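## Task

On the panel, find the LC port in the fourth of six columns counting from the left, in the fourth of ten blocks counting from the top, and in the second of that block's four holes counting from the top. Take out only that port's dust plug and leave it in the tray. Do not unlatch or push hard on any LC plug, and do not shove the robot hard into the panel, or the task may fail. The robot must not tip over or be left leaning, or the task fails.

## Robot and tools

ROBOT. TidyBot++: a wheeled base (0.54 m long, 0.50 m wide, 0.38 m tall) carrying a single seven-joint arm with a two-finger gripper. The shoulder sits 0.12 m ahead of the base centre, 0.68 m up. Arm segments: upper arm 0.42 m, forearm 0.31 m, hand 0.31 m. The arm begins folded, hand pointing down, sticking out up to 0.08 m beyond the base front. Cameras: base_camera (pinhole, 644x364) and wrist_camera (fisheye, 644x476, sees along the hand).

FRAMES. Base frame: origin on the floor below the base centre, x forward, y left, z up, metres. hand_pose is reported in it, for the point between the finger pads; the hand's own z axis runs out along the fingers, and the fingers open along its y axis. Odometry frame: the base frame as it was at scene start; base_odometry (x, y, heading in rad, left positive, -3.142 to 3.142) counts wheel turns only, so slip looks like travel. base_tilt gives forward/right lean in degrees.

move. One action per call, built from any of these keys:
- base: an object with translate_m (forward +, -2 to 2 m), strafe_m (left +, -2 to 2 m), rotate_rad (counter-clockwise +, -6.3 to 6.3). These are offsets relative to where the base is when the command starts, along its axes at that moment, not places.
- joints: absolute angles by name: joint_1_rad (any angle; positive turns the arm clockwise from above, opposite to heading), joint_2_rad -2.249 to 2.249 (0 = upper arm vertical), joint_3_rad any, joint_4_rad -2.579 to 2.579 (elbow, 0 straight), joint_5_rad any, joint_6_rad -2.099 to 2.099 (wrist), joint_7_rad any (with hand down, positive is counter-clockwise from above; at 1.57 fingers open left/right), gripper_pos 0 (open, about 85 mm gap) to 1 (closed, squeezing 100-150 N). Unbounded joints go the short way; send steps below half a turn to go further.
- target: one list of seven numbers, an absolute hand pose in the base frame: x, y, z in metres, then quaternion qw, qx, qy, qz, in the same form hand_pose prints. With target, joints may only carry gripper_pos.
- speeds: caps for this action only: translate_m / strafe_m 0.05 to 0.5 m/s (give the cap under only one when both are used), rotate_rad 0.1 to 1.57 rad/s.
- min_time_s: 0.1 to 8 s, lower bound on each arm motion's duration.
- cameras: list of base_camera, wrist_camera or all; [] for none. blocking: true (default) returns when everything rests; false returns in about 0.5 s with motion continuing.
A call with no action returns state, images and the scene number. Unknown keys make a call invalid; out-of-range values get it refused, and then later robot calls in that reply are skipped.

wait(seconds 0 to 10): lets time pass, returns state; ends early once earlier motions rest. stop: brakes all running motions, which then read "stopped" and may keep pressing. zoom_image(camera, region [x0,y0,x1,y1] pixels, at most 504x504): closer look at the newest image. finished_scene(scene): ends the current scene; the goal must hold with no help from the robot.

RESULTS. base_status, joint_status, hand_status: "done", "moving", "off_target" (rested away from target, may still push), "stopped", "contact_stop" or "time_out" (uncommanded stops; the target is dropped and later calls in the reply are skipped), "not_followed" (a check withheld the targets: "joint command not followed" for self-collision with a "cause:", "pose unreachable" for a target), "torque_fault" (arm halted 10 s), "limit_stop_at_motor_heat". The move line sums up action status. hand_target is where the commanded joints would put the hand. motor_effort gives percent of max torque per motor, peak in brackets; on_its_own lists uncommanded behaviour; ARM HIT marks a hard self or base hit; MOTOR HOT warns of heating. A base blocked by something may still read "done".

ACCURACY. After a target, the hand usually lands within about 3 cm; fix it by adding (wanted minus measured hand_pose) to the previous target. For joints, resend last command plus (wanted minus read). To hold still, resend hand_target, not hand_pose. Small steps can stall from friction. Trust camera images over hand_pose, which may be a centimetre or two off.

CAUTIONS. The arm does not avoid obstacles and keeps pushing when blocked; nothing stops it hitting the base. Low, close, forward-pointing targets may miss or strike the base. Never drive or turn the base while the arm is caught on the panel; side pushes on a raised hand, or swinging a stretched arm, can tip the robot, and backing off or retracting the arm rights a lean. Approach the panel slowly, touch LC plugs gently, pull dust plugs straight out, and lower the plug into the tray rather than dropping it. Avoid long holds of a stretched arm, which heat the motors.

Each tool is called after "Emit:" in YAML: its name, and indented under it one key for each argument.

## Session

Emit:
move:

Scene clock: 0.00 s.
base_odometry: x=+0.000 y=+0.000 heading=+0.000
base_tilt: forward=-0.4 right=+0.5
base_status: not commanded
joint_positions: joint_1_rad=+0.000 joint_2_rad=-0.385 joint_3_rad=+3.119 joint_4_rad=-2.511 joint_5_rad=-0.020 joint_6_rad=-0.894 joint_7_rad=+1.558 gripper_pos=+0.000
joint_status: not commanded
motor_effort: joint_1_rad=-2 joint_2_rad=-1 joint_3_rad=+0 joint_4_rad=+12 joint_5_rad=-1 joint_6_rad=+1 joint_7_rad=+0
hand_pose: x=+0.2654 y=+0.0086 z=+0.5968 quat_wxyz=(-0.005, +0.998, -0.002, +0.060) (m; base frame)
hand_target: x=+0.2643 y=+0.0086 z=+0.5961 quat_wxyz=(-0.005, +0.998, -0.002, +0.059) (m; base frame)
hand_status: not commanded
pictures: base_camera, wrist_camera

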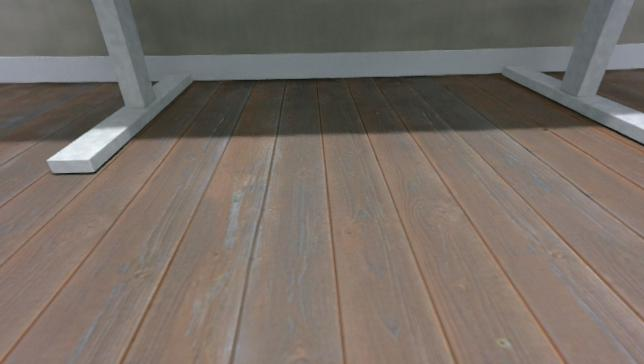

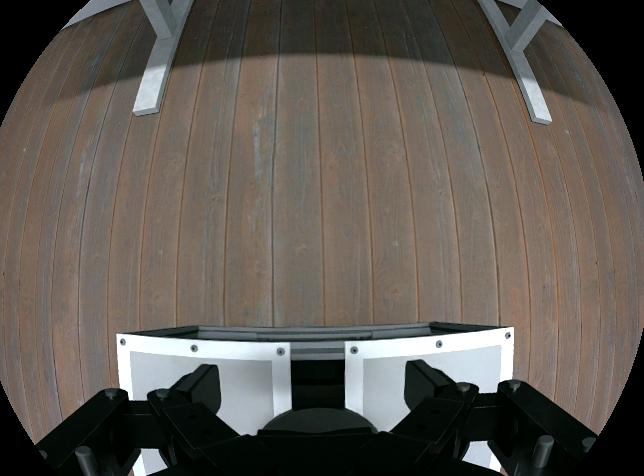

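Emit:
move:
  joints: {"joint_1_rad": 0.0, "joint_2_rad": -0.477, "joint_3_rad": 3.1416, "joint_4_rad": -2.235, "joint_5_rad": 0.0, "joint_6_rad": 0.19, "joint_7_rad": 1.57}
  base: {"translate_m": 0.1, "strafe_m": -0.1}
  cameras: ["wrist_camera"]

Emit:
zoom_image:
  camera: "wrist_camera"
  region: [180, 150, 480, 400]

Scene clock: 2.17 s.
move: done
base_odometry: x=+0.100 y=-0.100 heading=+0.000
base_tilt: forward=-0.4 right=+0.5
base_status: done
joint_positions: joint_1_rad=+0.000 joint_2_rad=-0.463 joint_3_rad=+3.127 joint_4_rad=-2.250 joint_5_rad=-0.020 joint_6_rad=+0.117 joint_7_rad=+1.558 gripper_pos=+0.000
joint_status: all done
motor_effort: joint_1_rad=-1(3) joint_2_rad=-4(7) joint_3_rad=+0(1) joint_4_rad=+18(19) joint_5_rad=-1(2) joint_6_rad=+9(10) joint_7_rad=+1(1)
hand_pose: x=+0.5478 y=+0.0080 z=+0.9596 quat_wxyz=(-0.012, +0.741, -0.006, +0.671) (m; base frame)
hand_target: x=+0.5460 y=+0.0013 z=+0.9980 quat_wxyz=(+0.000, +0.706, +0.000, +0.708) (m; base frame)
hand_status: not commanded
pictures: wrist_camera

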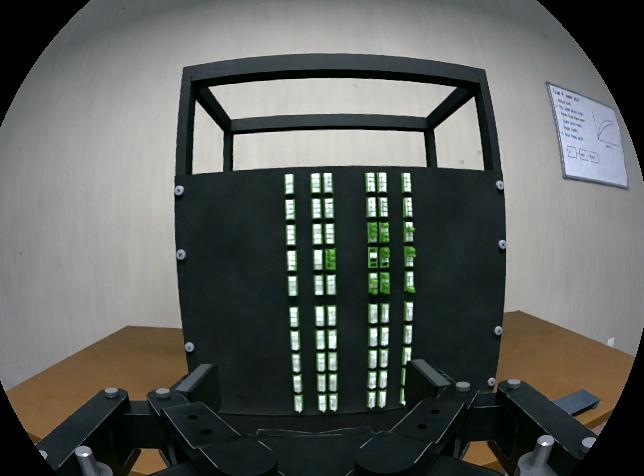

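Scaled by 1.680.

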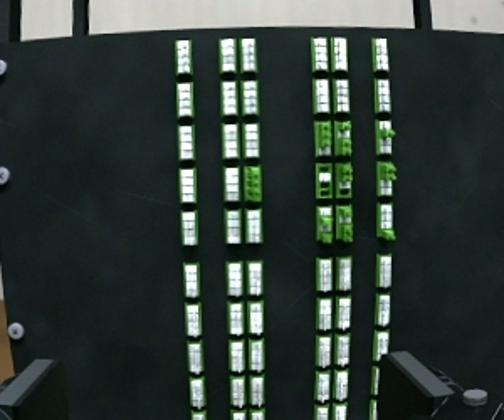

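Emit:
zoom_image:
  camera: "wrist_camera"
  region: [350, 200, 430, 310]

Scaled by 4.582.

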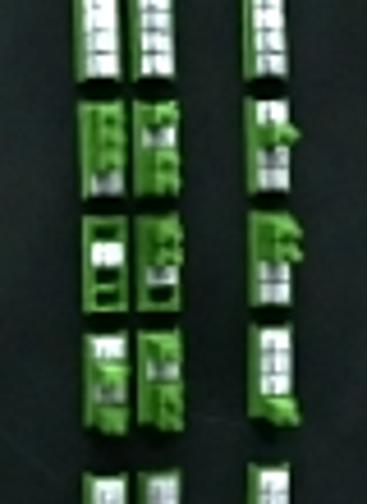

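Emit:
move:
  joints: {"joint_6_rad": 0.26, "joint_7_rad": 3.16, "gripper_pos": 0.88}
  base: {"translate_m": 0.15, "strafe_m": -0.07}
  cameras: ["wrist_camera"]

Emit:
zoom_image:
  camera: "wrist_camera"
  region: [220, 230, 420, 400]

Scene clock: 6.23 s.
move: done
base_odometry: x=+0.250 y=-0.170 heading=+0.000
base_tilt: forward=-0.4 right=+0.4
base_status: done
joint_positions: joint_1_rad=+0.000 joint_2_rad=-0.467 joint_3_rad=+3.130 joint_4_rad=-2.250 joint_5_rad=-0.020 joint_6_rad=+0.189 joint_7_rad=+3.100 gripper_pos=+0.880
joint_status: all done
motor_effort: joint_1_rad=-2(2) joint_2_rad=-4(7) joint_3_rad=+1(2) joint_4_rad=+18(19) joint_5_rad=-2(2) joint_6_rad=+10(10) joint_7_rad=+0(1)
hand_pose: x=+0.5480 y=+0.0061 z=+0.9837 quat_wxyz=(+0.478, +0.518, +0.493, +0.509) (m; base frame)
hand_target: x=+0.5452 y=+0.0013 z=+1.0197 quat_wxyz=(+0.523, +0.477, +0.486, +0.513) (m; base frame)
hand_status: not commanded
pictures: wrist_camera

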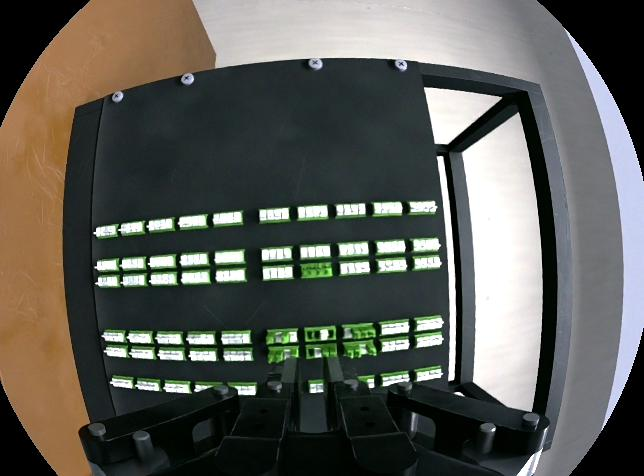

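Scaled by 2.520.

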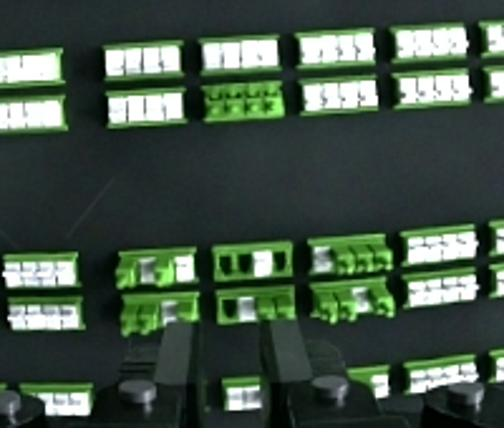

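Emit:
move:
  joints: {"joint_6_rad": 0.285, "joint_7_rad": 3.23}

Emit:
move:
  joints: {"joint_6_rad": 0.3}
  base: {"translate_m": 0.06}
  speeds: {"translate_m": 0.1}
  cameras: ["wrist_camera"]

Emit:
zoom_image:
  camera: "wrist_camera"
  region: [260, 300, 380, 420]

Scene clock: 7.50 s.
move: done
base_odometry: x=+0.250 y=-0.170 heading=+0.000
base_tilt: forward=-0.4 right=+0.5
base_status: not commanded
joint_positions: joint_1_rad=+0.000 joint_2_rad=-0.467 joint_3_rad=+3.130 joint_4_rad=-2.250 joint_5_rad=-0.020 joint_6_rad=+0.219 joint_7_rad=+3.183 gripper_pos=+0.880
joint_status: all done
motor_effort: joint_1_rad=-1(2) joint_2_rad=-4(5) joint_3_rad=+0(1) joint_4_rad=+19(20) joint_5_rad=-2(2) joint_6_rad=+9(10) joint_7_rad=+0(1)
hand_pose: x=+0.5481 y=+0.0060 z=+0.9928 quat_wxyz=(+0.507, +0.490, +0.507, +0.496) (m; base frame)
hand_target: x=+0.5445 y=+0.0013 z=+1.0275 quat_wxyz=(+0.546, +0.454, +0.495, +0.500) (m; base frame)
hand_status: not commanded
pictures: none

Scene clock: 8.70 s.
move: done
base_odometry: x=+0.310 y=-0.170 heading=+0.000
base_tilt: forward=-0.4 right=+0.4
base_status: done
joint_positions: joint_1_rad=+0.000 joint_2_rad=-0.470 joint_3_rad=+3.130 joint_4_rad=-2.250 joint_5_rad=-0.020 joint_6_rad=+0.235 joint_7_rad=+3.183 gripper_pos=+0.880
joint_status: all done
motor_effort: joint_1_rad=-1(2) joint_2_rad=-4(6) joint_3_rad=+0(1) joint_4_rad=+19(19) joint_5_rad=-1(2) joint_6_rad=+9(10) joint_7_rad=+0(0)
hand_pose: x=+0.5469 y=+0.0059 z=+0.9993 quat_wxyz=(+0.512, +0.486, +0.502, +0.501) (m; base frame)
hand_target: x=+0.5440 y=+0.0013 z=+1.0321 quat_wxyz=(+0.550, +0.450, +0.491, +0.504) (m; base frame)
hand_status: not commanded
pictures: wrist_camera

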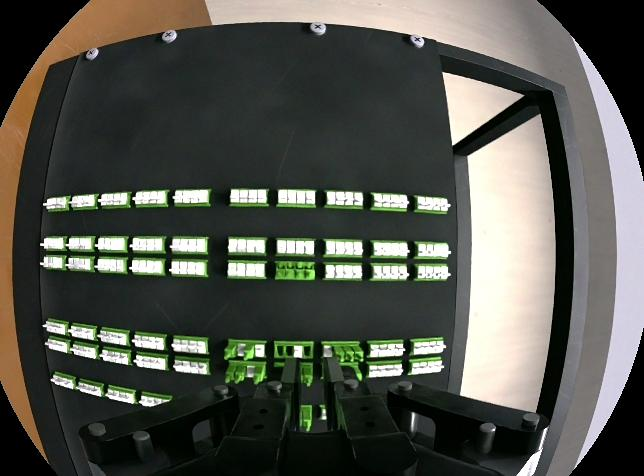

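Scaled by 4.200.

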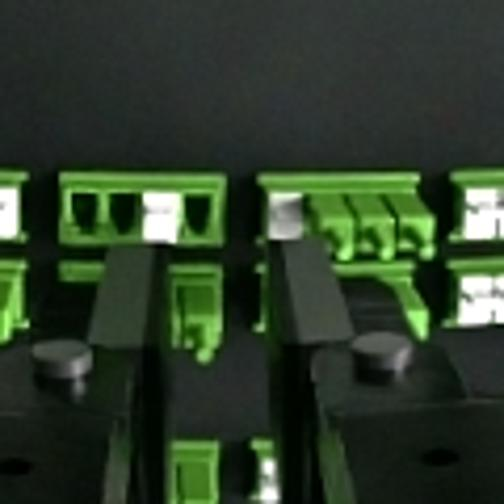

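Emit:
move:
  joints: {"joint_6_rad": 0.15}

Scene clock: 9.83 s.
move: done
base_odometry: x=+0.310 y=-0.170 heading=+0.000
base_tilt: forward=-0.4 right=+0.4
base_status: not commanded
joint_positions: joint_1_rad=+0.000 joint_2_rad=-0.470 joint_3_rad=+3.130 joint_4_rad=-2.249 joint_5_rad=-0.020 joint_6_rad=+0.144 joint_7_rad=+3.183 gripper_pos=+0.880
joint_status: all done
motor_effort: joint_1_rad=-2(2) joint_2_rad=-4(5) joint_3_rad=-1(1) joint_4_rad=+19(21) joint_5_rad=-2(2) joint_6_rad=+9(11) joint_7_rad=+0(0)
hand_pose: x=+0.5465 y=+0.0063 z=+0.9719 quat_wxyz=(+0.489, +0.507, +0.524, +0.479) (m; base frame)
hand_target: x=+0.5458 y=+0.0013 z=+0.9855 quat_wxyz=(+0.512, +0.486, +0.531, +0.468) (m; base frame)
hand_status: not commanded
pictures: none

Emit:
move:
  joints: {"joint_6_rad": 0.215}

Emit:
move:
  joints: {"joint_6_rad": 0.23}

Emit:
move:
  joints: {"joint_6_rad": 0.245}

Scene clock: 10.50 s.
move: done
base_odometry: x=+0.310 y=-0.170 heading=+0.000
base_tilt: forward=-0.4 right=+0.4
base_status: not commanded
joint_positions: joint_1_rad=+0.000 joint_2_rad=-0.470 joint_3_rad=+3.130 joint_4_rad=-2.249 joint_5_rad=-0.020 joint_6_rad=+0.186 joint_7_rad=+3.183 gripper_pos=+0.880
joint_status: all done
motor_effort: joint_1_rad=-2(2) joint_2_rad=-4(5) joint_3_rad=+1(1) joint_4_rad=+19(21) joint_5_rad=-2(2) joint_6_rad=+10(11) joint_7_rad=+0(0)
hand_pose: x=+0.5470 y=+0.0061 z=+0.9849 quat_wxyz=(+0.500, +0.497, +0.514, +0.489) (m; base frame)
hand_target: x=+0.5459 y=+0.0013 z=+1.0057 quat_wxyz=(+0.529, +0.471, +0.514, +0.484) (m; base frame)
hand_status: not commanded
pictures: none

Scene clock: 10.93 s.
move: done
base_odometry: x=+0.310 y=-0.170 heading=+0.000
base_tilt: forward=-0.4 right=+0.4
base_status: not commanded
joint_positions: joint_1_rad=+0.000 joint_2_rad=-0.470 joint_3_rad=+3.130 joint_4_rad=-2.249 joint_5_rad=-0.020 joint_6_rad=+0.190 joint_7_rad=+3.183 gripper_pos=+0.880
joint_status: all done
motor_effort: joint_1_rad=-2(2) joint_2_rad=-4(4) joint_3_rad=+0(1) joint_4_rad=+19(19) joint_5_rad=-1(2) joint_6_rad=+9(10) joint_7_rad=+0(0)
hand_pose: x=+0.5471 y=+0.0061 z=+0.9862 quat_wxyz=(+0.501, +0.496, +0.513, +0.490) (m; base frame)
hand_target: x=+0.5457 y=+0.0013 z=+1.0104 quat_wxyz=(+0.533, +0.467, +0.510, +0.488) (m; base frame)
hand_status: not commanded
pictures: none

Scene clock: 11.37 s.
move: done
base_odometry: x=+0.310 y=-0.170 heading=+0.000
base_tilt: forward=-0.4 right=+0.4
base_status: not commanded
joint_positions: joint_1_rad=+0.000 joint_2_rad=-0.470 joint_3_rad=+3.130 joint_4_rad=-2.249 joint_5_rad=-0.020 joint_6_rad=+0.197 joint_7_rad=+3.183 gripper_pos=+0.880
joint_status: all done
motor_effort: joint_1_rad=-1(2) joint_2_rad=-4(4) joint_3_rad=+0(1) joint_4_rad=+19(19) joint_5_rad=-2(2) joint_6_rad=+10(10) joint_7_rad=+0(0)
hand_pose: x=+0.5471 y=+0.0061 z=+0.9883 quat_wxyz=(+0.502, +0.495, +0.511, +0.492) (m; base frame)
hand_target: x=+0.5455 y=+0.0013 z=+1.0151 quat_wxyz=(+0.536, +0.463, +0.506, +0.491) (m; base frame)
hand_status: not commanded
pictures: none

Emit:
move:
  joints: {"joint_6_rad": 0.258}

Emit:
move:
  base: {"translate_m": 0.045}
  speeds: {"translate_m": 0.05}
  cameras: ["wrist_camera"]

Emit:
zoom_image:
  camera: "wrist_camera"
  region: [270, 330, 360, 420]

Scene clock: 12.00 s.
move: done
base_odometry: x=+0.310 y=-0.170 heading=+0.000
base_tilt: forward=-0.4 right=+0.4
base_status: not commanded
joint_positions: joint_1_rad=+0.000 joint_2_rad=-0.470 joint_3_rad=+3.130 joint_4_rad=-2.249 joint_5_rad=-0.020 joint_6_rad=+0.203 joint_7_rad=+3.183 gripper_pos=+0.880
joint_status: all done
motor_effort: joint_1_rad=-1(2) joint_2_rad=-4(4) joint_3_rad=+1(1) joint_4_rad=+18(19) joint_5_rad=-1(2) joint_6_rad=+10(10) joint_7_rad=+0(0)
hand_pose: x=+0.5471 y=+0.0060 z=+0.9902 quat_wxyz=(+0.504, +0.493, +0.509, +0.493) (m; base frame)
hand_target: x=+0.5452 y=+0.0013 z=+1.0191 quat_wxyz=(+0.540, +0.460, +0.503, +0.494) (m; base frame)
hand_status: not commanded
pictures: none

Scene clock: 13.40 s.
move: done
base_odometry: x=+0.356 y=-0.171 heading=-0.001
base_tilt: forward=-0.4 right=+0.5
base_status: done
joint_positions: joint_1_rad=+0.000 joint_2_rad=-0.471 joint_3_rad=+3.130 joint_4_rad=-2.249 joint_5_rad=-0.020 joint_6_rad=+0.203 joint_7_rad=+3.183 gripper_pos=+0.880
joint_status: not commanded
motor_effort: joint_1_rad=-1(2) joint_2_rad=-4(6) joint_3_rad=+1(1) joint_4_rad=+19(19) joint_5_rad=-1(2) joint_6_rad=+10(10) joint_7_rad=+0(0)
hand_pose: x=+0.5468 y=+0.0060 z=+0.9905 quat_wxyz=(+0.504, +0.493, +0.509, +0.494) (m; base frame)
hand_target: x=+0.5452 y=+0.0013 z=+1.0191 quat_wxyz=(+0.540, +0.460, +0.503, +0.494) (m; base frame)
hand_status: not commanded
pictures: wrist_camera

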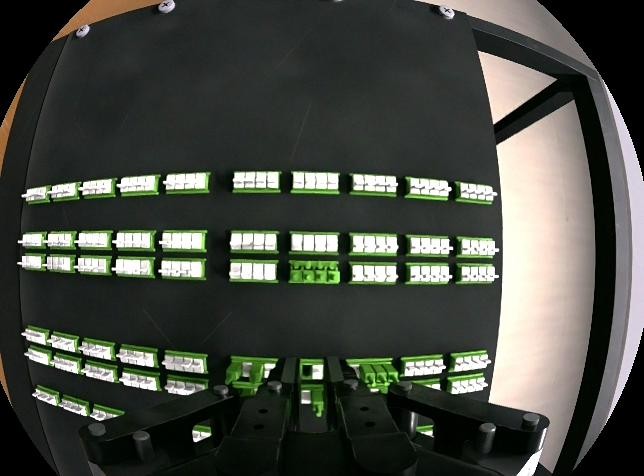

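Scaled by 5.600.

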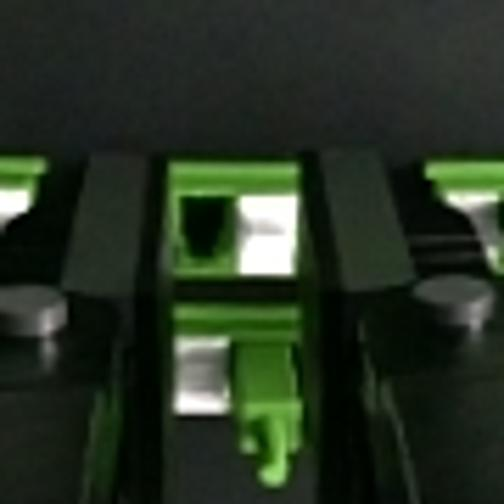

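Emit:
move:
  joints: {"joint_6_rad": 0.27}

Emit:
move:
  joints: {"joint_6_rad": 0.28}

Emit:
move:
  base: {"translate_m": 0.02}
  speeds: {"translate_m": 0.05}
  cameras: ["wrist_camera"]

Emit:
zoom_image:
  camera: "wrist_camera"
  region: [270, 330, 360, 420]

Emit:
zoom_image:
  camera: "wrist_camera"
  region: [210, 330, 420, 430]

Scene clock: 14.43 s.
move: done
base_odometry: x=+0.356 y=-0.171 heading=-0.001
base_tilt: forward=-0.4 right=+0.4
base_status: not commanded
joint_positions: joint_1_rad=+0.000 joint_2_rad=-0.471 joint_3_rad=+3.130 joint_4_rad=-2.249 joint_5_rad=-0.020 joint_6_rad=+0.211 joint_7_rad=+3.183 gripper_pos=+0.880
joint_status: all done
motor_effort: joint_1_rad=-1(2) joint_2_rad=-4(4) joint_3_rad=+1(1) joint_4_rad=+19(19) joint_5_rad=-1(2) joint_6_rad=+9(10) joint_7_rad=+0(0)
hand_pose: x=+0.5468 y=+0.0060 z=+0.9930 quat_wxyz=(+0.506, +0.491, +0.507, +0.496) (m; base frame)
hand_target: x=+0.5449 y=+0.0013 z=+1.0228 quat_wxyz=(+0.543, +0.457, +0.500, +0.497) (m; base frame)
hand_status: not commanded
pictures: none

Scene clock: 14.87 s.
move: done
base_odometry: x=+0.356 y=-0.171 heading=-0.001
base_tilt: forward=-0.4 right=+0.5
base_status: not commanded
joint_positions: joint_1_rad=+0.000 joint_2_rad=-0.471 joint_3_rad=+3.130 joint_4_rad=-2.249 joint_5_rad=-0.020 joint_6_rad=+0.219 joint_7_rad=+3.183 gripper_pos=+0.880
joint_status: all done
motor_effort: joint_1_rad=-1(2) joint_2_rad=-4(4) joint_3_rad=+0(1) joint_4_rad=+19(19) joint_5_rad=-1(2) joint_6_rad=+9(10) joint_7_rad=+0(0)
hand_pose: x=+0.5468 y=+0.0060 z=+0.9954 quat_wxyz=(+0.508, +0.489, +0.505, +0.497) (m; base frame)
hand_target: x=+0.5446 y=+0.0013 z=+1.0259 quat_wxyz=(+0.545, +0.455, +0.497, +0.499) (m; base frame)
hand_status: not commanded
pictures: none

Scene clock: 15.77 s.
move: done
base_odometry: x=+0.376 y=-0.171 heading=-0.001
base_tilt: forward=-0.4 right=+0.4
base_status: done
joint_positions: joint_1_rad=+0.000 joint_2_rad=-0.472 joint_3_rad=+3.130 joint_4_rad=-2.249 joint_5_rad=-0.020 joint_6_rad=+0.219 joint_7_rad=+3.183 gripper_pos=+0.880
joint_status: not commanded
motor_effort: joint_1_rad=-1(2) joint_2_rad=-4(6) joint_3_rad=+0(1) joint_4_rad=+19(19) joint_5_rad=-1(2) joint_6_rad=+10(10) joint_7_rad=+0(0)
hand_pose: x=+0.5466 y=+0.0060 z=+0.9957 quat_wxyz=(+0.508, +0.489, +0.505, +0.498) (m; base frame)
hand_target: x=+0.5446 y=+0.0013 z=+1.0259 quat_wxyz=(+0.545, +0.455, +0.497, +0.499) (m; base frame)
hand_status: not commanded
pictures: wrist_camera

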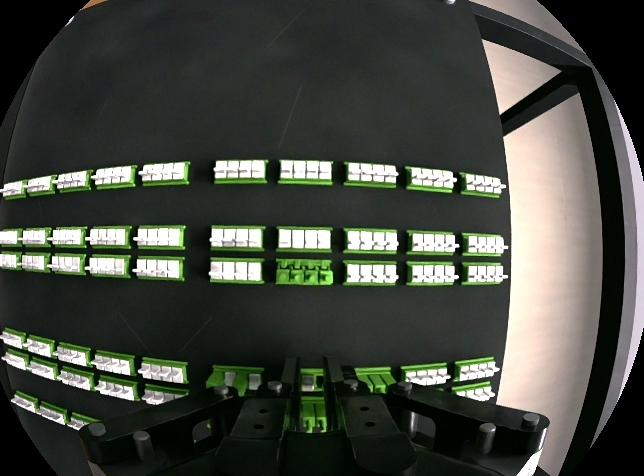

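Scaled by 5.600.

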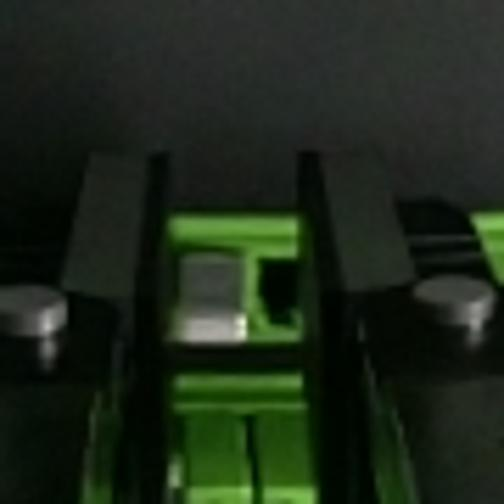

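Scaled by 2.400.

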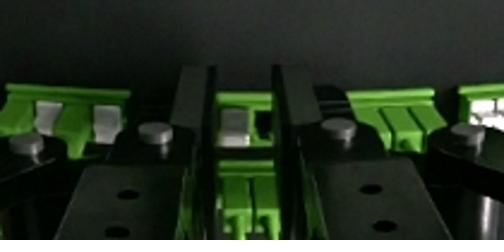

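Emit:
move:
  base: {"translate_m": -0.05}
  speeds: {"translate_m": 0.1}

Emit:
move:
  joints: {"joint_6_rad": 0.15}

Emit:
move:
  joints: {"joint_6_rad": 0.225}

Emit:
move:
  joints: {"joint_6_rad": 0.245}

Emit:
move:
  joints: {"joint_6_rad": 0.258}

Scene clock: 17.57 s.
move: done
base_odometry: x=+0.326 y=-0.170 heading=-0.001
base_tilt: forward=-0.4 right=+0.4
base_status: done
joint_positions: joint_1_rad=+0.000 joint_2_rad=-0.474 joint_3_rad=+3.130 joint_4_rad=-2.249 joint_5_rad=-0.020 joint_6_rad=+0.219 joint_7_rad=+3.183 gripper_pos=+0.880
joint_status: not commanded
motor_effort: joint_1_rad=-1(2) joint_2_rad=-4(7) joint_3_rad=+0(1) joint_4_rad=+18(19) joint_5_rad=-2(2) joint_6_rad=+9(10) joint_7_rad=+0(0)
hand_pose: x=+0.5460 y=+0.0059 z=+0.9965 quat_wxyz=(+0.509, +0.488, +0.505, +0.498) (m; base frame)
hand_target: x=+0.5446 y=+0.0013 z=+1.0259 quat_wxyz=(+0.545, +0.455, +0.497, +0.499) (m; base frame)
hand_status: not commanded
pictures: none

Scene clock: 18.27 s.
move: done
base_odometry: x=+0.326 y=-0.170 heading=-0.001
base_tilt: forward=-0.4 right=+0.5
base_status: not commanded
joint_positions: joint_1_rad=+0.000 joint_2_rad=-0.474 joint_3_rad=+3.130 joint_4_rad=-2.249 joint_5_rad=-0.020 joint_6_rad=+0.143 joint_7_rad=+3.183 gripper_pos=+0.880
joint_status: all done
motor_effort: joint_1_rad=-2(2) joint_2_rad=-4(5) joint_3_rad=+1(1) joint_4_rad=+19(21) joint_5_rad=-1(2) joint_6_rad=+10(11) joint_7_rad=+0(0)
hand_pose: x=+0.5455 y=+0.0063 z=+0.9732 quat_wxyz=(+0.489, +0.506, +0.524, +0.480) (m; base frame)
hand_target: x=+0.5458 y=+0.0013 z=+0.9855 quat_wxyz=(+0.512, +0.486, +0.531, +0.468) (m; base frame)
hand_status: not commanded
pictures: none

Scene clock: 18.80 s.
move: done
base_odometry: x=+0.326 y=-0.170 heading=-0.001
base_tilt: forward=-0.4 right=+0.4
base_status: not commanded
joint_positions: joint_1_rad=+0.000 joint_2_rad=-0.474 joint_3_rad=+3.130 joint_4_rad=-2.249 joint_5_rad=-0.020 joint_6_rad=+0.199 joint_7_rad=+3.183 gripper_pos=+0.880
joint_status: all done
motor_effort: joint_1_rad=-2(2) joint_2_rad=-4(5) joint_3_rad=+1(1) joint_4_rad=+19(20) joint_5_rad=-1(2) joint_6_rad=+9(11) joint_7_rad=+0(0)
hand_pose: x=+0.5461 y=+0.0060 z=+0.9906 quat_wxyz=(+0.504, +0.493, +0.510, +0.493) (m; base frame)
hand_target: x=+0.5458 y=+0.0013 z=+1.0089 quat_wxyz=(+0.531, +0.468, +0.512, +0.486) (m; base frame)
hand_status: not commanded
pictures: none

Scene clock: 19.23 s.
move: done
base_odometry: x=+0.326 y=-0.170 heading=-0.001
base_tilt: forward=-0.4 right=+0.5
base_status: not commanded
joint_positions: joint_1_rad=+0.000 joint_2_rad=-0.474 joint_3_rad=+3.130 joint_4_rad=-2.249 joint_5_rad=-0.020 joint_6_rad=+0.206 joint_7_rad=+3.183 gripper_pos=+0.880
joint_status: all done
motor_effort: joint_1_rad=-2(2) joint_2_rad=-4(4) joint_3_rad=+1(1) joint_4_rad=+19(20) joint_5_rad=-1(2) joint_6_rad=+10(10) joint_7_rad=+0(0)
hand_pose: x=+0.5461 y=+0.0060 z=+0.9930 quat_wxyz=(+0.506, +0.491, +0.508, +0.495) (m; base frame)
hand_target: x=+0.5455 y=+0.0013 z=+1.0151 quat_wxyz=(+0.536, +0.463, +0.506, +0.491) (m; base frame)
hand_status: not commanded
pictures: none

Scene clock: 19.67 s.
move: done
base_odometry: x=+0.326 y=-0.170 heading=-0.001
base_tilt: forward=-0.4 right=+0.5
base_status: not commanded
joint_positions: joint_1_rad=+0.000 joint_2_rad=-0.474 joint_3_rad=+3.130 joint_4_rad=-2.249 joint_5_rad=-0.020 joint_6_rad=+0.211 joint_7_rad=+3.183 gripper_pos=+0.880
joint_status: all done
motor_effort: joint_1_rad=-2(2) joint_2_rad=-4(4) joint_3_rad=+0(1) joint_4_rad=+19(19) joint_5_rad=-2(2) joint_6_rad=+10(11) joint_7_rad=+0(0)
hand_pose: x=+0.5461 y=+0.0060 z=+0.9945 quat_wxyz=(+0.507, +0.490, +0.506, +0.496) (m; base frame)
hand_target: x=+0.5452 y=+0.0013 z=+1.0191 quat_wxyz=(+0.540, +0.460, +0.503, +0.494) (m; base frame)
hand_status: not commanded
pictures: none

Emit:
move:
  base: {"translate_m": 0.05}
  speeds: {"translate_m": 0.05}
  cameras: ["wrist_camera"]

Emit:
zoom_image:
  camera: "wrist_camera"
  region: [290, 345, 340, 395]

Scene clock: 21.40 s.
move: done
base_odometry: x=+0.376 y=-0.171 heading=-0.001
base_tilt: forward=-0.4 right=+0.5
base_status: done
joint_positions: joint_1_rad=+0.000 joint_2_rad=-0.474 joint_3_rad=+3.130 joint_4_rad=-2.249 joint_5_rad=-0.020 joint_6_rad=+0.211 joint_7_rad=+3.183 gripper_pos=+0.880
joint_status: not commanded
motor_effort: joint_1_rad=-2(2) joint_2_rad=-4(6) joint_3_rad=+0(2) joint_4_rad=+18(19) joint_5_rad=-1(2) joint_6_rad=+9(10) joint_7_rad=+0(0)
hand_pose: x=+0.5459 y=+0.0060 z=+0.9948 quat_wxyz=(+0.507, +0.490, +0.506, +0.497) (m; base frame)
hand_target: x=+0.5452 y=+0.0013 z=+1.0191 quat_wxyz=(+0.540, +0.460, +0.503, +0.494) (m; base frame)
hand_status: not commanded
pictures: wrist_camera

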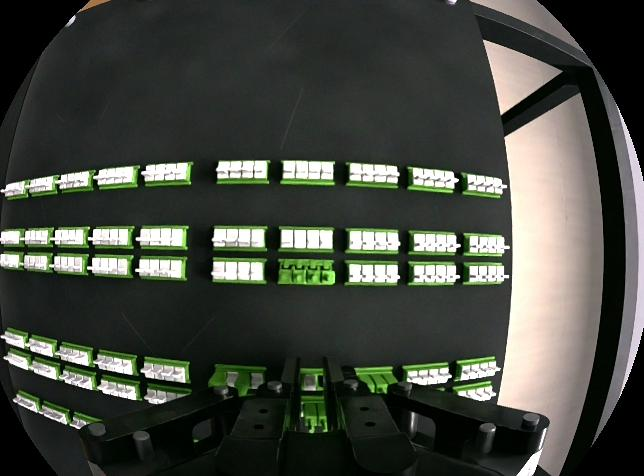

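Scaled by 10.080.

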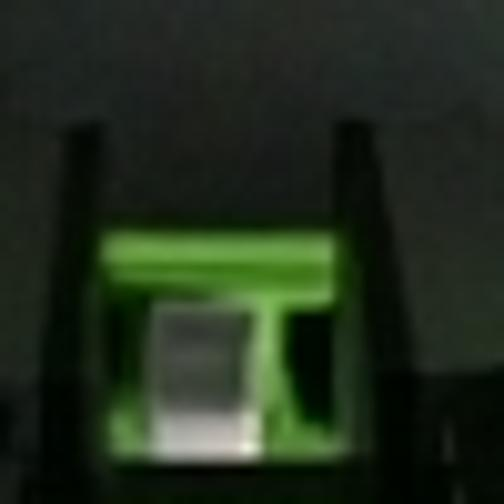

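Emit:
move:
  base: {"translate_m": 0.006}
  speeds: {"translate_m": 0.05}
  cameras: ["wrist_camera"]

Emit:
zoom_image:
  camera: "wrist_camera"
  region: [290, 345, 340, 395]

Scene clock: 22.33 s.
move: done
base_odometry: x=+0.382 y=-0.171 heading=-0.001
base_tilt: forward=-0.4 right=+0.5
base_status: done
joint_positions: joint_1_rad=+0.000 joint_2_rad=-0.477 joint_3_rad=+3.130 joint_4_rad=-2.248 joint_5_rad=-0.020 joint_6_rad=+0.211 joint_7_rad=+3.183 gripper_pos=+0.880
joint_status: not commanded
motor_effort: joint_1_rad=-2(2) joint_2_rad=-5(6) joint_3_rad=+0(1) joint_4_rad=+20(24) joint_5_rad=-1(2) joint_6_rad=+11(13) joint_7_rad=+0(0)
hand_pose: x=+0.5449 y=+0.0059 z=+0.9967 quat_wxyz=(+0.508, +0.489, +0.505, +0.498) (m; base frame)
hand_target: x=+0.5452 y=+0.0013 z=+1.0191 quat_wxyz=(+0.540, +0.460, +0.503, +0.494) (m; base frame)
hand_status: not commanded
pictures: wrist_camera

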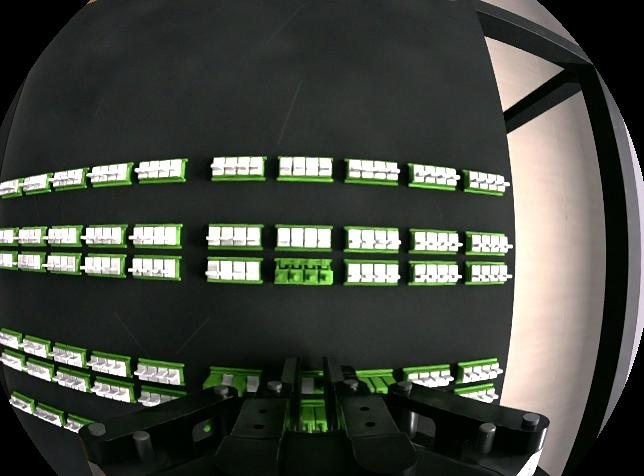

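Scaled by 10.080.

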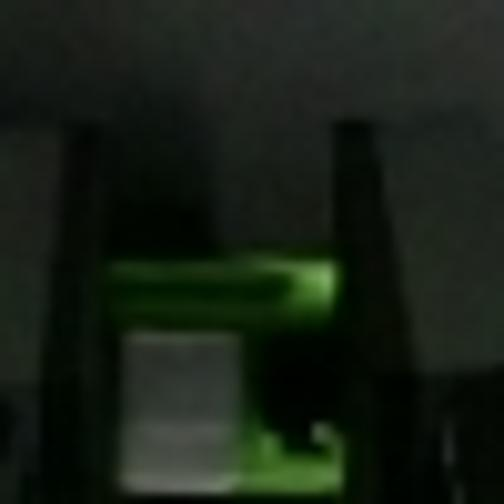

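Emit:
move:
  base: {"translate_m": -0.012}
  speeds: {"translate_m": 0.05}
  cameras: ["wrist_camera"]

Emit:
zoom_image:
  camera: "wrist_camera"
  region: [200, 340, 440, 440]

Emit:
zoom_image:
  camera: "wrist_camera"
  region: [290, 345, 340, 395]

Scene clock: 23.47 s.
move: done
base_odometry: x=+0.370 y=-0.171 heading=-0.001
base_tilt: forward=-0.4 right=+0.4
base_status: done
joint_positions: joint_1_rad=+0.000 joint_2_rad=-0.478 joint_3_rad=+3.130 joint_4_rad=-2.248 joint_5_rad=-0.020 joint_6_rad=+0.211 joint_7_rad=+3.183 gripper_pos=+0.880
joint_status: not commanded
motor_effort: joint_1_rad=-2(2) joint_2_rad=-4(7) joint_3_rad=+1(1) joint_4_rad=+19(19) joint_5_rad=-1(2) joint_6_rad=+10(10) joint_7_rad=+0(0)
hand_pose: x=+0.5448 y=+0.0059 z=+0.9969 quat_wxyz=(+0.508, +0.489, +0.505, +0.498) (m; base frame)
hand_target: x=+0.5452 y=+0.0013 z=+1.0191 quat_wxyz=(+0.540, +0.460, +0.503, +0.494) (m; base frame)
hand_status: not commanded
pictures: wrist_camera

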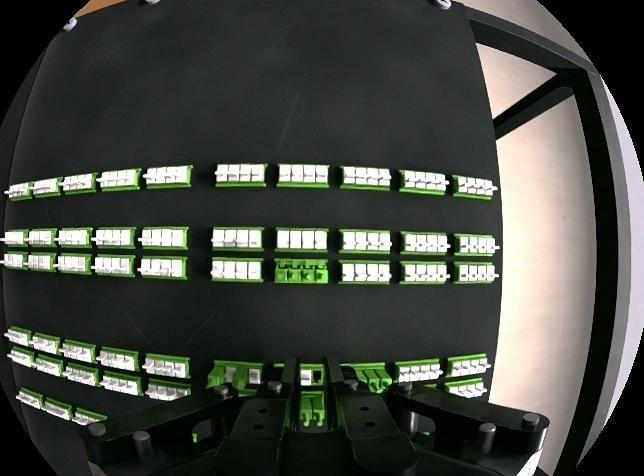

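Scaled by 2.100.

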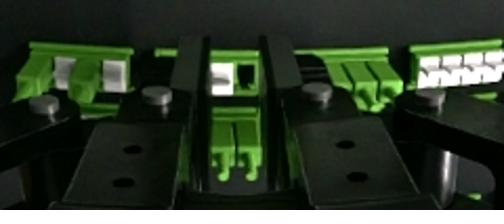

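Scaled by 10.080.

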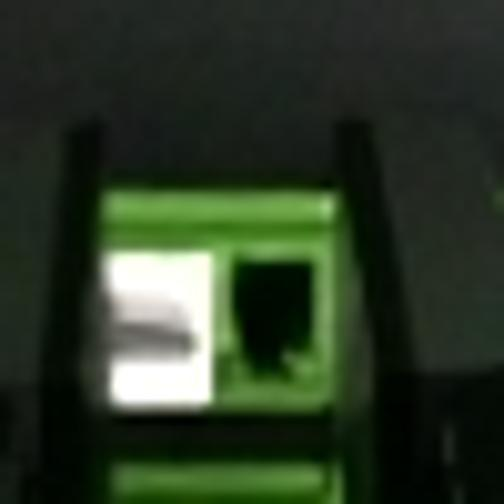

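Emit:
move:
  base: {"translate_m": -0.04}
  speeds: {"translate_m": 0.1}
  joints: {"gripper_pos": 0.92}

Emit:
move:
  joints: {"joint_6_rad": 0.14}

Emit:
move:
  joints: {"joint_6_rad": 0.22}

Emit:
move:
  joints: {"joint_6_rad": 0.235}

Scene clock: 26.53 s.
move: done
base_odometry: x=+0.330 y=-0.171 heading=-0.001
base_tilt: forward=-0.4 right=+0.5
base_status: done
joint_positions: joint_1_rad=+0.000 joint_2_rad=-0.477 joint_3_rad=+3.130 joint_4_rad=-2.248 joint_5_rad=-0.020 joint_6_rad=+0.211 joint_7_rad=+3.183 gripper_pos=+0.920
joint_status: all done
motor_effort: joint_1_rad=-1(2) joint_2_rad=-4(6) joint_3_rad=+1(1) joint_4_rad=+19(19) joint_5_rad=-1(2) joint_6_rad=+10(10) joint_7_rad=+0(0)
hand_pose: x=+0.5450 y=+0.0059 z=+0.9967 quat_wxyz=(+0.508, +0.489, +0.505, +0.498) (m; base frame)
hand_target: x=+0.5452 y=+0.0013 z=+1.0191 quat_wxyz=(+0.540, +0.460, +0.503, +0.494) (m; base frame)
hand_status: not commanded
pictures: none

Scene clock: 27.10 s.
move: done
base_odometry: x=+0.330 y=-0.171 heading=-0.001
base_tilt: forward=-0.4 right=+0.4
base_status: not commanded
joint_positions: joint_1_rad=+0.000 joint_2_rad=-0.477 joint_3_rad=+3.130 joint_4_rad=-2.248 joint_5_rad=-0.020 joint_6_rad=+0.138 joint_7_rad=+3.183 gripper_pos=+0.920
joint_status: all done
motor_effort: joint_1_rad=-2(2) joint_2_rad=-4(5) joint_3_rad=+1(1) joint_4_rad=+19(21) joint_5_rad=-2(2) joint_6_rad=+9(12) joint_7_rad=+0(0)
hand_pose: x=+0.5444 y=+0.0063 z=+0.9740 quat_wxyz=(+0.489, +0.506, +0.524, +0.480) (m; base frame)
hand_target: x=+0.5456 y=+0.0013 z=+0.9824 quat_wxyz=(+0.509, +0.489, +0.534, +0.466) (m; base frame)
hand_status: not commanded
pictures: none

Scene clock: 27.67 s.
move: done
base_odometry: x=+0.330 y=-0.171 heading=-0.001
base_tilt: forward=-0.4 right=+0.5
base_status: not commanded
joint_positions: joint_1_rad=+0.000 joint_2_rad=-0.477 joint_3_rad=+3.130 joint_4_rad=-2.247 joint_5_rad=-0.020 joint_6_rad=+0.195 joint_7_rad=+3.183 gripper_pos=+0.920
joint_status: all done
motor_effort: joint_1_rad=-2(2) joint_2_rad=-4(5) joint_3_rad=+0(1) joint_4_rad=+19(20) joint_5_rad=-1(2) joint_6_rad=+10(11) joint_7_rad=+0(0)
hand_pose: x=+0.5450 y=+0.0060 z=+0.9920 quat_wxyz=(+0.504, +0.493, +0.509, +0.494) (m; base frame)
hand_target: x=+0.5458 y=+0.0013 z=+1.0073 quat_wxyz=(+0.530, +0.470, +0.513, +0.485) (m; base frame)
hand_status: not commanded
pictures: none

Scene clock: 28.07 s.
move: done
base_odometry: x=+0.330 y=-0.171 heading=-0.001
base_tilt: forward=-0.4 right=+0.5
base_status: not commanded
joint_positions: joint_1_rad=+0.000 joint_2_rad=-0.477 joint_3_rad=+3.130 joint_4_rad=-2.247 joint_5_rad=-0.020 joint_6_rad=+0.198 joint_7_rad=+3.183 gripper_pos=+0.920
joint_status: all done
motor_effort: joint_1_rad=-2(2) joint_2_rad=-4(4) joint_3_rad=+0(1) joint_4_rad=+18(19) joint_5_rad=-1(2) joint_6_rad=+9(10) joint_7_rad=+0(0)
hand_pose: x=+0.5450 y=+0.0060 z=+0.9928 quat_wxyz=(+0.505, +0.492, +0.509, +0.494) (m; base frame)
hand_target: x=+0.5456 y=+0.0013 z=+1.0120 quat_wxyz=(+0.534, +0.466, +0.509, +0.489) (m; base frame)
hand_status: not commanded
pictures: none

Emit:
move:
  joints: {"joint_6_rad": 0.242}

Emit:
move:
  base: {"translate_m": 0.045, "strafe_m": -0.002}
  speeds: {"translate_m": 0.05}
  cameras: ["wrist_camera"]

Emit:
zoom_image:
  camera: "wrist_camera"
  region: [290, 345, 340, 395]

Scene clock: 28.60 s.
move: done
base_odometry: x=+0.330 y=-0.171 heading=-0.001
base_tilt: forward=-0.4 right=+0.4
base_status: not commanded
joint_positions: joint_1_rad=+0.000 joint_2_rad=-0.477 joint_3_rad=+3.130 joint_4_rad=-2.247 joint_5_rad=-0.020 joint_6_rad=+0.198 joint_7_rad=+3.183 gripper_pos=+0.920
joint_status: all done
motor_effort: joint_1_rad=-2(2) joint_2_rad=-4(4) joint_3_rad=+0(1) joint_4_rad=+19(19) joint_5_rad=-1(2) joint_6_rad=+9(10) joint_7_rad=+0(0)
hand_pose: x=+0.5450 y=+0.0060 z=+0.9928 quat_wxyz=(+0.505, +0.492, +0.509, +0.494) (m; base frame)
hand_target: x=+0.5455 y=+0.0013 z=+1.0142 quat_wxyz=(+0.536, +0.464, +0.507, +0.490) (m; base frame)
hand_status: not commanded
pictures: none

Scene clock: 30.00 s.
move: done
base_odometry: x=+0.375 y=-0.173 heading=-0.001
base_tilt: forward=-0.4 right=+0.4
base_status: done
joint_positions: joint_1_rad=+0.000 joint_2_rad=-0.477 joint_3_rad=+3.130 joint_4_rad=-2.247 joint_5_rad=-0.020 joint_6_rad=+0.198 joint_7_rad=+3.183 gripper_pos=+0.920
joint_status: not commanded
motor_effort: joint_1_rad=-2(2) joint_2_rad=-3(6) joint_3_rad=+1(2) joint_4_rad=+19(19) joint_5_rad=-1(2) joint_6_rad=+10(10) joint_7_rad=+0(0)
hand_pose: x=+0.5450 y=+0.0060 z=+0.9929 quat_wxyz=(+0.505, +0.492, +0.508, +0.494) (m; base frame)
hand_target: x=+0.5455 y=+0.0013 z=+1.0142 quat_wxyz=(+0.536, +0.464, +0.507, +0.490) (m; base frame)
hand_status: not commanded
pictures: wrist_camera

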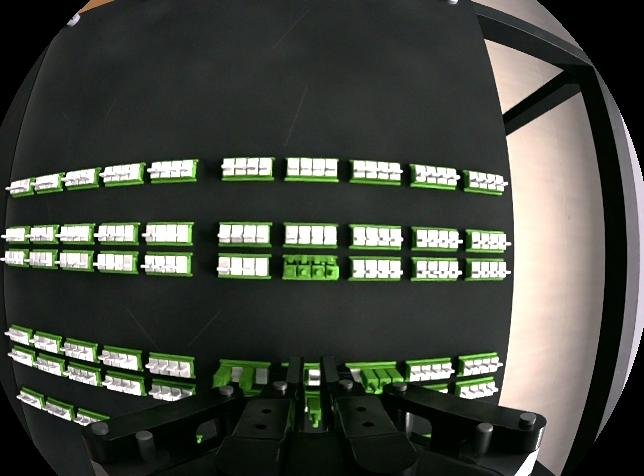

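Scaled by 10.080.

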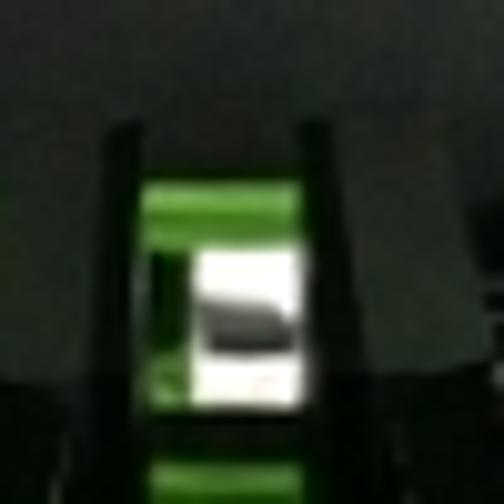

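Emit:
move:
  joints: {"joint_6_rad": 0.252}

Scene clock: 30.57 s.
move: done
base_odometry: x=+0.375 y=-0.173 heading=-0.001
base_tilt: forward=-0.4 right=+0.4
base_status: not commanded
joint_positions: joint_1_rad=+0.000 joint_2_rad=-0.477 joint_3_rad=+3.130 joint_4_rad=-2.247 joint_5_rad=-0.020 joint_6_rad=+0.200 joint_7_rad=+3.183 gripper_pos=+0.920
joint_status: all done
motor_effort: joint_1_rad=-1(2) joint_2_rad=-4(4) joint_3_rad=+1(1) joint_4_rad=+18(19) joint_5_rad=-1(2) joint_6_rad=+10(10) joint_7_rad=+0(0)
hand_pose: x=+0.5450 y=+0.0060 z=+0.9937 quat_wxyz=(+0.506, +0.491, +0.508, +0.495) (m; base frame)
hand_target: x=+0.5453 y=+0.0013 z=+1.0173 quat_wxyz=(+0.538, +0.462, +0.504, +0.493) (m; base frame)
hand_status: not commanded
pictures: none

Emit:
move:
  joints: {"joint_6_rad": 0.255}

Emit:
move:
  base: {"translate_m": 0.006}
  speeds: {"translate_m": 0.05}
  cameras: ["wrist_camera"]

Emit:
zoom_image:
  camera: "wrist_camera"
  region: [290, 345, 340, 395]

Scene clock: 31.07 s.
move: done
base_odometry: x=+0.375 y=-0.173 heading=-0.001
base_tilt: forward=-0.4 right=+0.4
base_status: not commanded
joint_positions: joint_1_rad=+0.000 joint_2_rad=-0.477 joint_3_rad=+3.130 joint_4_rad=-2.247 joint_5_rad=-0.020 joint_6_rad=+0.200 joint_7_rad=+3.183 gripper_pos=+0.920
joint_status: all done
motor_effort: joint_1_rad=-2(2) joint_2_rad=-4(4) joint_3_rad=+1(1) joint_4_rad=+19(19) joint_5_rad=-2(2) joint_6_rad=+10(10) joint_7_rad=+0(0)
hand_pose: x=+0.5450 y=+0.0060 z=+0.9937 quat_wxyz=(+0.506, +0.491, +0.508, +0.495) (m; base frame)
hand_target: x=+0.5453 y=+0.0013 z=+1.0182 quat_wxyz=(+0.539, +0.461, +0.504, +0.493) (m; base frame)
hand_status: not commanded
pictures: none

Scene clock: 31.70 s.
move: done
base_odometry: x=+0.381 y=-0.173 heading=-0.001
base_tilt: forward=-0.4 right=+0.4
base_status: done
joint_positions: joint_1_rad=+0.000 joint_2_rad=-0.477 joint_3_rad=+3.130 joint_4_rad=-2.247 joint_5_rad=-0.020 joint_6_rad=+0.200 joint_7_rad=+3.183 gripper_pos=+0.920
joint_status: not commanded
motor_effort: joint_1_rad=-2(2) joint_2_rad=-4(7) joint_3_rad=+1(2) joint_4_rad=+18(19) joint_5_rad=-2(2) joint_6_rad=+9(10) joint_7_rad=+0(0)
hand_pose: x=+0.5452 y=+0.0060 z=+0.9934 quat_wxyz=(+0.505, +0.492, +0.508, +0.495) (m; base frame)
hand_target: x=+0.5453 y=+0.0013 z=+1.0182 quat_wxyz=(+0.539, +0.461, +0.504, +0.493) (m; base frame)
hand_status: not commanded
pictures: wrist_camera

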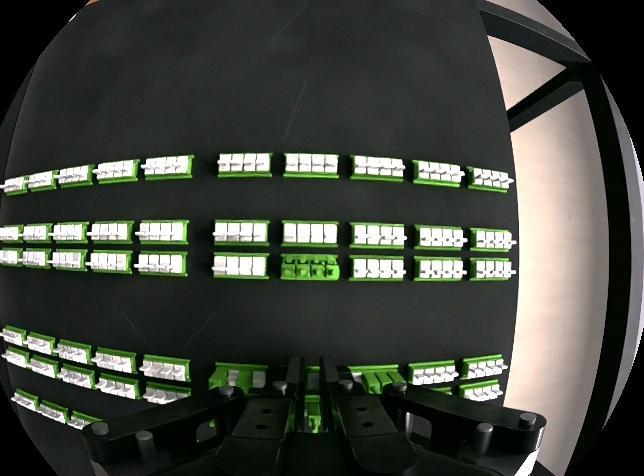

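Scaled by 10.080.

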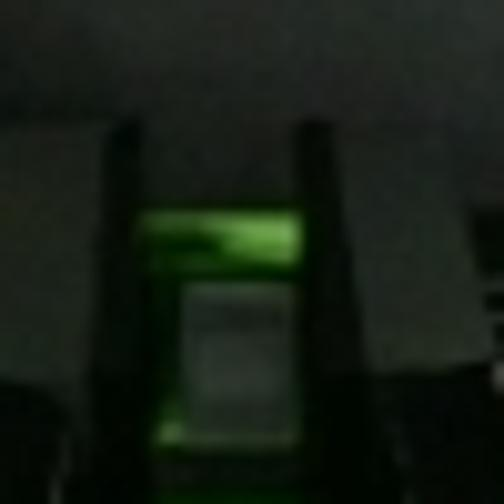

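Emit:
move:
  base: {"translate_m": 0.004}
  speeds: {"translate_m": 0.05}
  cameras: ["wrist_camera"]

Emit:
zoom_image:
  camera: "wrist_camera"
  region: [290, 345, 340, 395]

Scene clock: 32.53 s.
move: done
base_odometry: x=+0.385 y=-0.173 heading=-0.002
base_tilt: forward=-0.4 right=+0.4
base_status: done
joint_positions: joint_1_rad=+0.000 joint_2_rad=-0.485 joint_3_rad=+3.130 joint_4_rad=-2.250 joint_5_rad=-0.020 joint_6_rad=+0.201 joint_7_rad=+3.183 gripper_pos=+0.920
joint_status: not commanded
motor_effort: joint_1_rad=-2(2) joint_2_rad=-2(5) joint_3_rad=+0(2) joint_4_rad=+22(28) joint_5_rad=-2(2) joint_6_rad=+12(17) joint_7_rad=+0(0)
hand_pose: x=+0.5425 y=+0.0059 z=+0.9950 quat_wxyz=(+0.507, +0.490, +0.507, +0.496) (m; base frame)
hand_target: x=+0.5453 y=+0.0013 z=+1.0182 quat_wxyz=(+0.539, +0.461, +0.504, +0.493) (m; base frame)
hand_status: not commanded
pictures: wrist_camera

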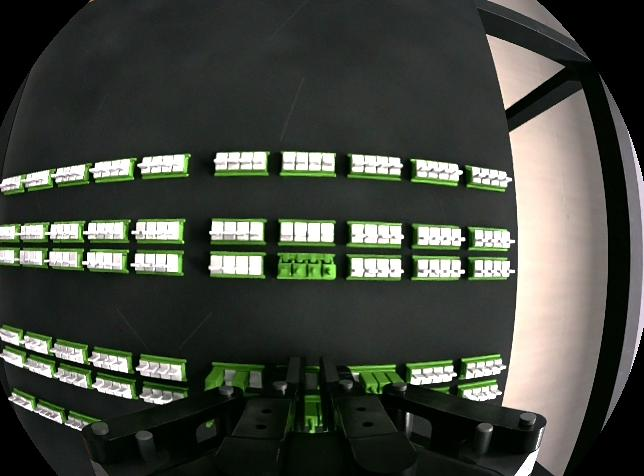

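Scaled by 10.080.

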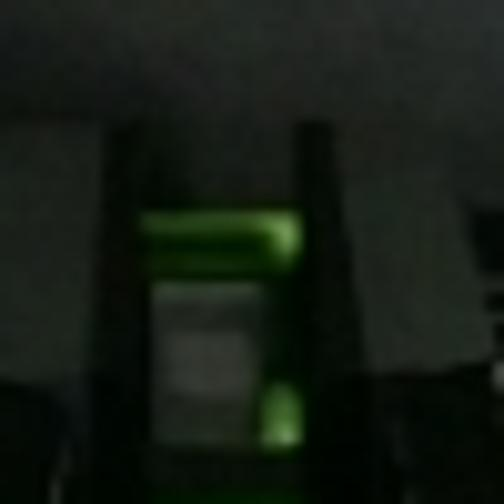

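Emit:
move:
  base: {"translate_m": -0.002}
  speeds: {"translate_m": 0.05}

Emit:
move:
  joints: {"gripper_pos": 0.95}

Emit:
move:
  joints: {"gripper_pos": 0.98}
  cameras: ["wrist_camera"]

Emit:
zoom_image:
  camera: "wrist_camera"
  region: [290, 345, 340, 395]

Emit:
move:
  joints: {"gripper_pos": 1.0}
  cameras: ["wrist_camera"]

Emit:
zoom_image:
  camera: "wrist_camera"
  region: [290, 345, 340, 395]

Scene clock: 33.47 s.
move: done
base_odometry: x=+0.383 y=-0.173 heading=-0.002
base_tilt: forward=-0.4 right=+0.4
base_status: done
joint_positions: joint_1_rad=+0.000 joint_2_rad=-0.484 joint_3_rad=+3.130 joint_4_rad=-2.249 joint_5_rad=-0.020 joint_6_rad=+0.202 joint_7_rad=+3.183 gripper_pos=+0.920
joint_status: not commanded
motor_effort: joint_1_rad=-1(2) joint_2_rad=-5(6) joint_3_rad=+1(1) joint_4_rad=+20(22) joint_5_rad=-1(2) joint_6_rad=+11(12) joint_7_rad=+0(0)
hand_pose: x=+0.5428 y=+0.0059 z=+0.9958 quat_wxyz=(+0.507, +0.490, +0.506, +0.497) (m; base frame)
hand_target: x=+0.5453 y=+0.0013 z=+1.0182 quat_wxyz=(+0.539, +0.461, +0.504, +0.493) (m; base frame)
hand_status: not commanded
pictures: none

Scene clock: 33.90 s.
move: done
base_odometry: x=+0.383 y=-0.173 heading=-0.002
base_tilt: forward=-0.4 right=+0.4
base_status: not commanded
joint_positions: joint_1_rad=+0.000 joint_2_rad=-0.482 joint_3_rad=+3.130 joint_4_rad=-2.250 joint_5_rad=-0.020 joint_6_rad=+0.202 joint_7_rad=+3.183 gripper_pos=+0.950
joint_status: all done
motor_effort: joint_1_rad=-2(2) joint_2_rad=-3(7) joint_3_rad=+0(1) joint_4_rad=+22(26) joint_5_rad=-2(2) joint_6_rad=+12(17) joint_7_rad=+1(1)
hand_pose: x=+0.5433 y=+0.0059 z=+0.9946 quat_wxyz=(+0.507, +0.490, +0.507, +0.496) (m; base frame)
hand_target: x=+0.5453 y=+0.0013 z=+1.0182 quat_wxyz=(+0.539, +0.461, +0.504, +0.493) (m; base frame)
hand_status: not commanded
pictures: none

Scene clock: 34.30 s.
move: done
base_odometry: x=+0.383 y=-0.173 heading=-0.002
base_tilt: forward=-0.4 right=+0.4
base_status: not commanded
joint_positions: joint_1_rad=+0.000 joint_2_rad=-0.482 joint_3_rad=+3.130 joint_4_rad=-2.250 joint_5_rad=-0.020 joint_6_rad=+0.202 joint_7_rad=+3.183 gripper_pos=+0.976
joint_status: all done
motor_effort: joint_1_rad=-2(2) joint_2_rad=-4(4) joint_3_rad=+0(1) joint_4_rad=+23(24) joint_5_rad=-1(2) joint_6_rad=+14(14) joint_7_rad=+0(0)
hand_pose: x=+0.5433 y=+0.0059 z=+0.9946 quat_wxyz=(+0.507, +0.490, +0.507, +0.496) (m; base frame)
hand_target: x=+0.5453 y=+0.0013 z=+1.0182 quat_wxyz=(+0.539, +0.461, +0.504, +0.493) (m; base frame)
hand_status: not commanded
pictures: wrist_camera

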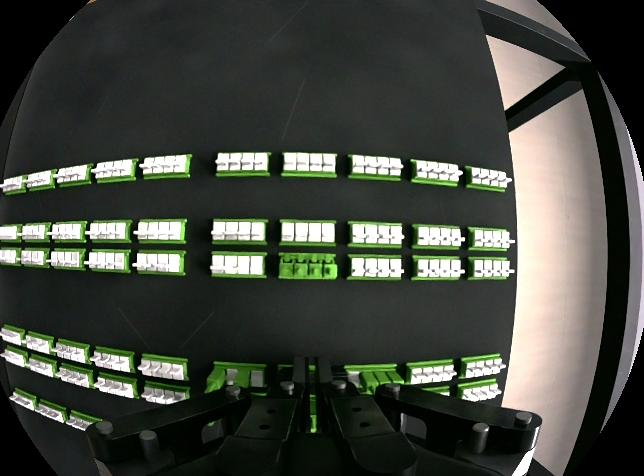

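Scaled by 10.080.

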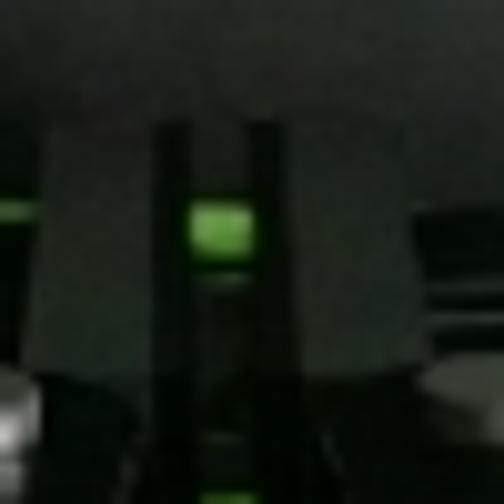

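Scene clock: 34.70 s.
move: done
base_odometry: x=+0.383 y=-0.173 heading=-0.002
base_tilt: forward=-0.4 right=+0.4
base_status: not commanded
joint_positions: joint_1_rad=+0.000 joint_2_rad=-0.482 joint_3_rad=+3.130 joint_4_rad=-2.250 joint_5_rad=-0.020 joint_6_rad=+0.202 joint_7_rad=+3.183 gripper_pos=+0.992
joint_status: all done
motor_effort: joint_1_rad=-2(2) joint_2_rad=-3(4) joint_3_rad=+0(0) joint_4_rad=+24(24) joint_5_rad=-1(2) joint_6_rad=+14(14) joint_7_rad=+0(0)
hand_pose: x=+0.5433 y=+0.0059 z=+0.9946 quat_wxyz=(+0.507, +0.490, +0.507, +0.496) (m; base frame)
hand_target: x=+0.5453 y=+0.0013 z=+1.0182 quat_wxyz=(+0.539, +0.461, +0.504, +0.493) (m; base frame)
hand_status: not commanded
pictures: wrist_camera

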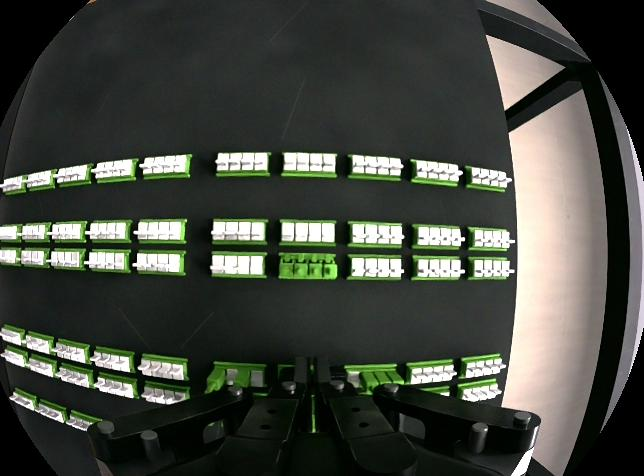

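Scaled by 10.080.

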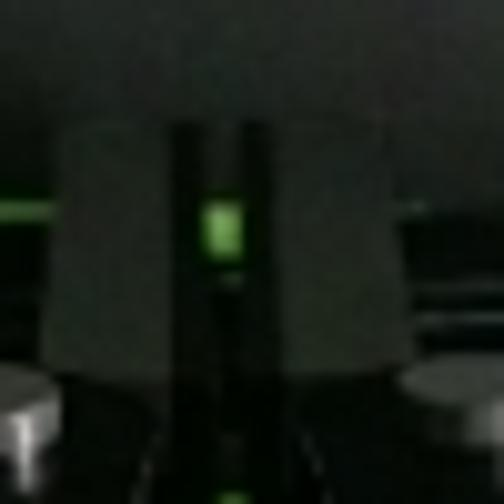

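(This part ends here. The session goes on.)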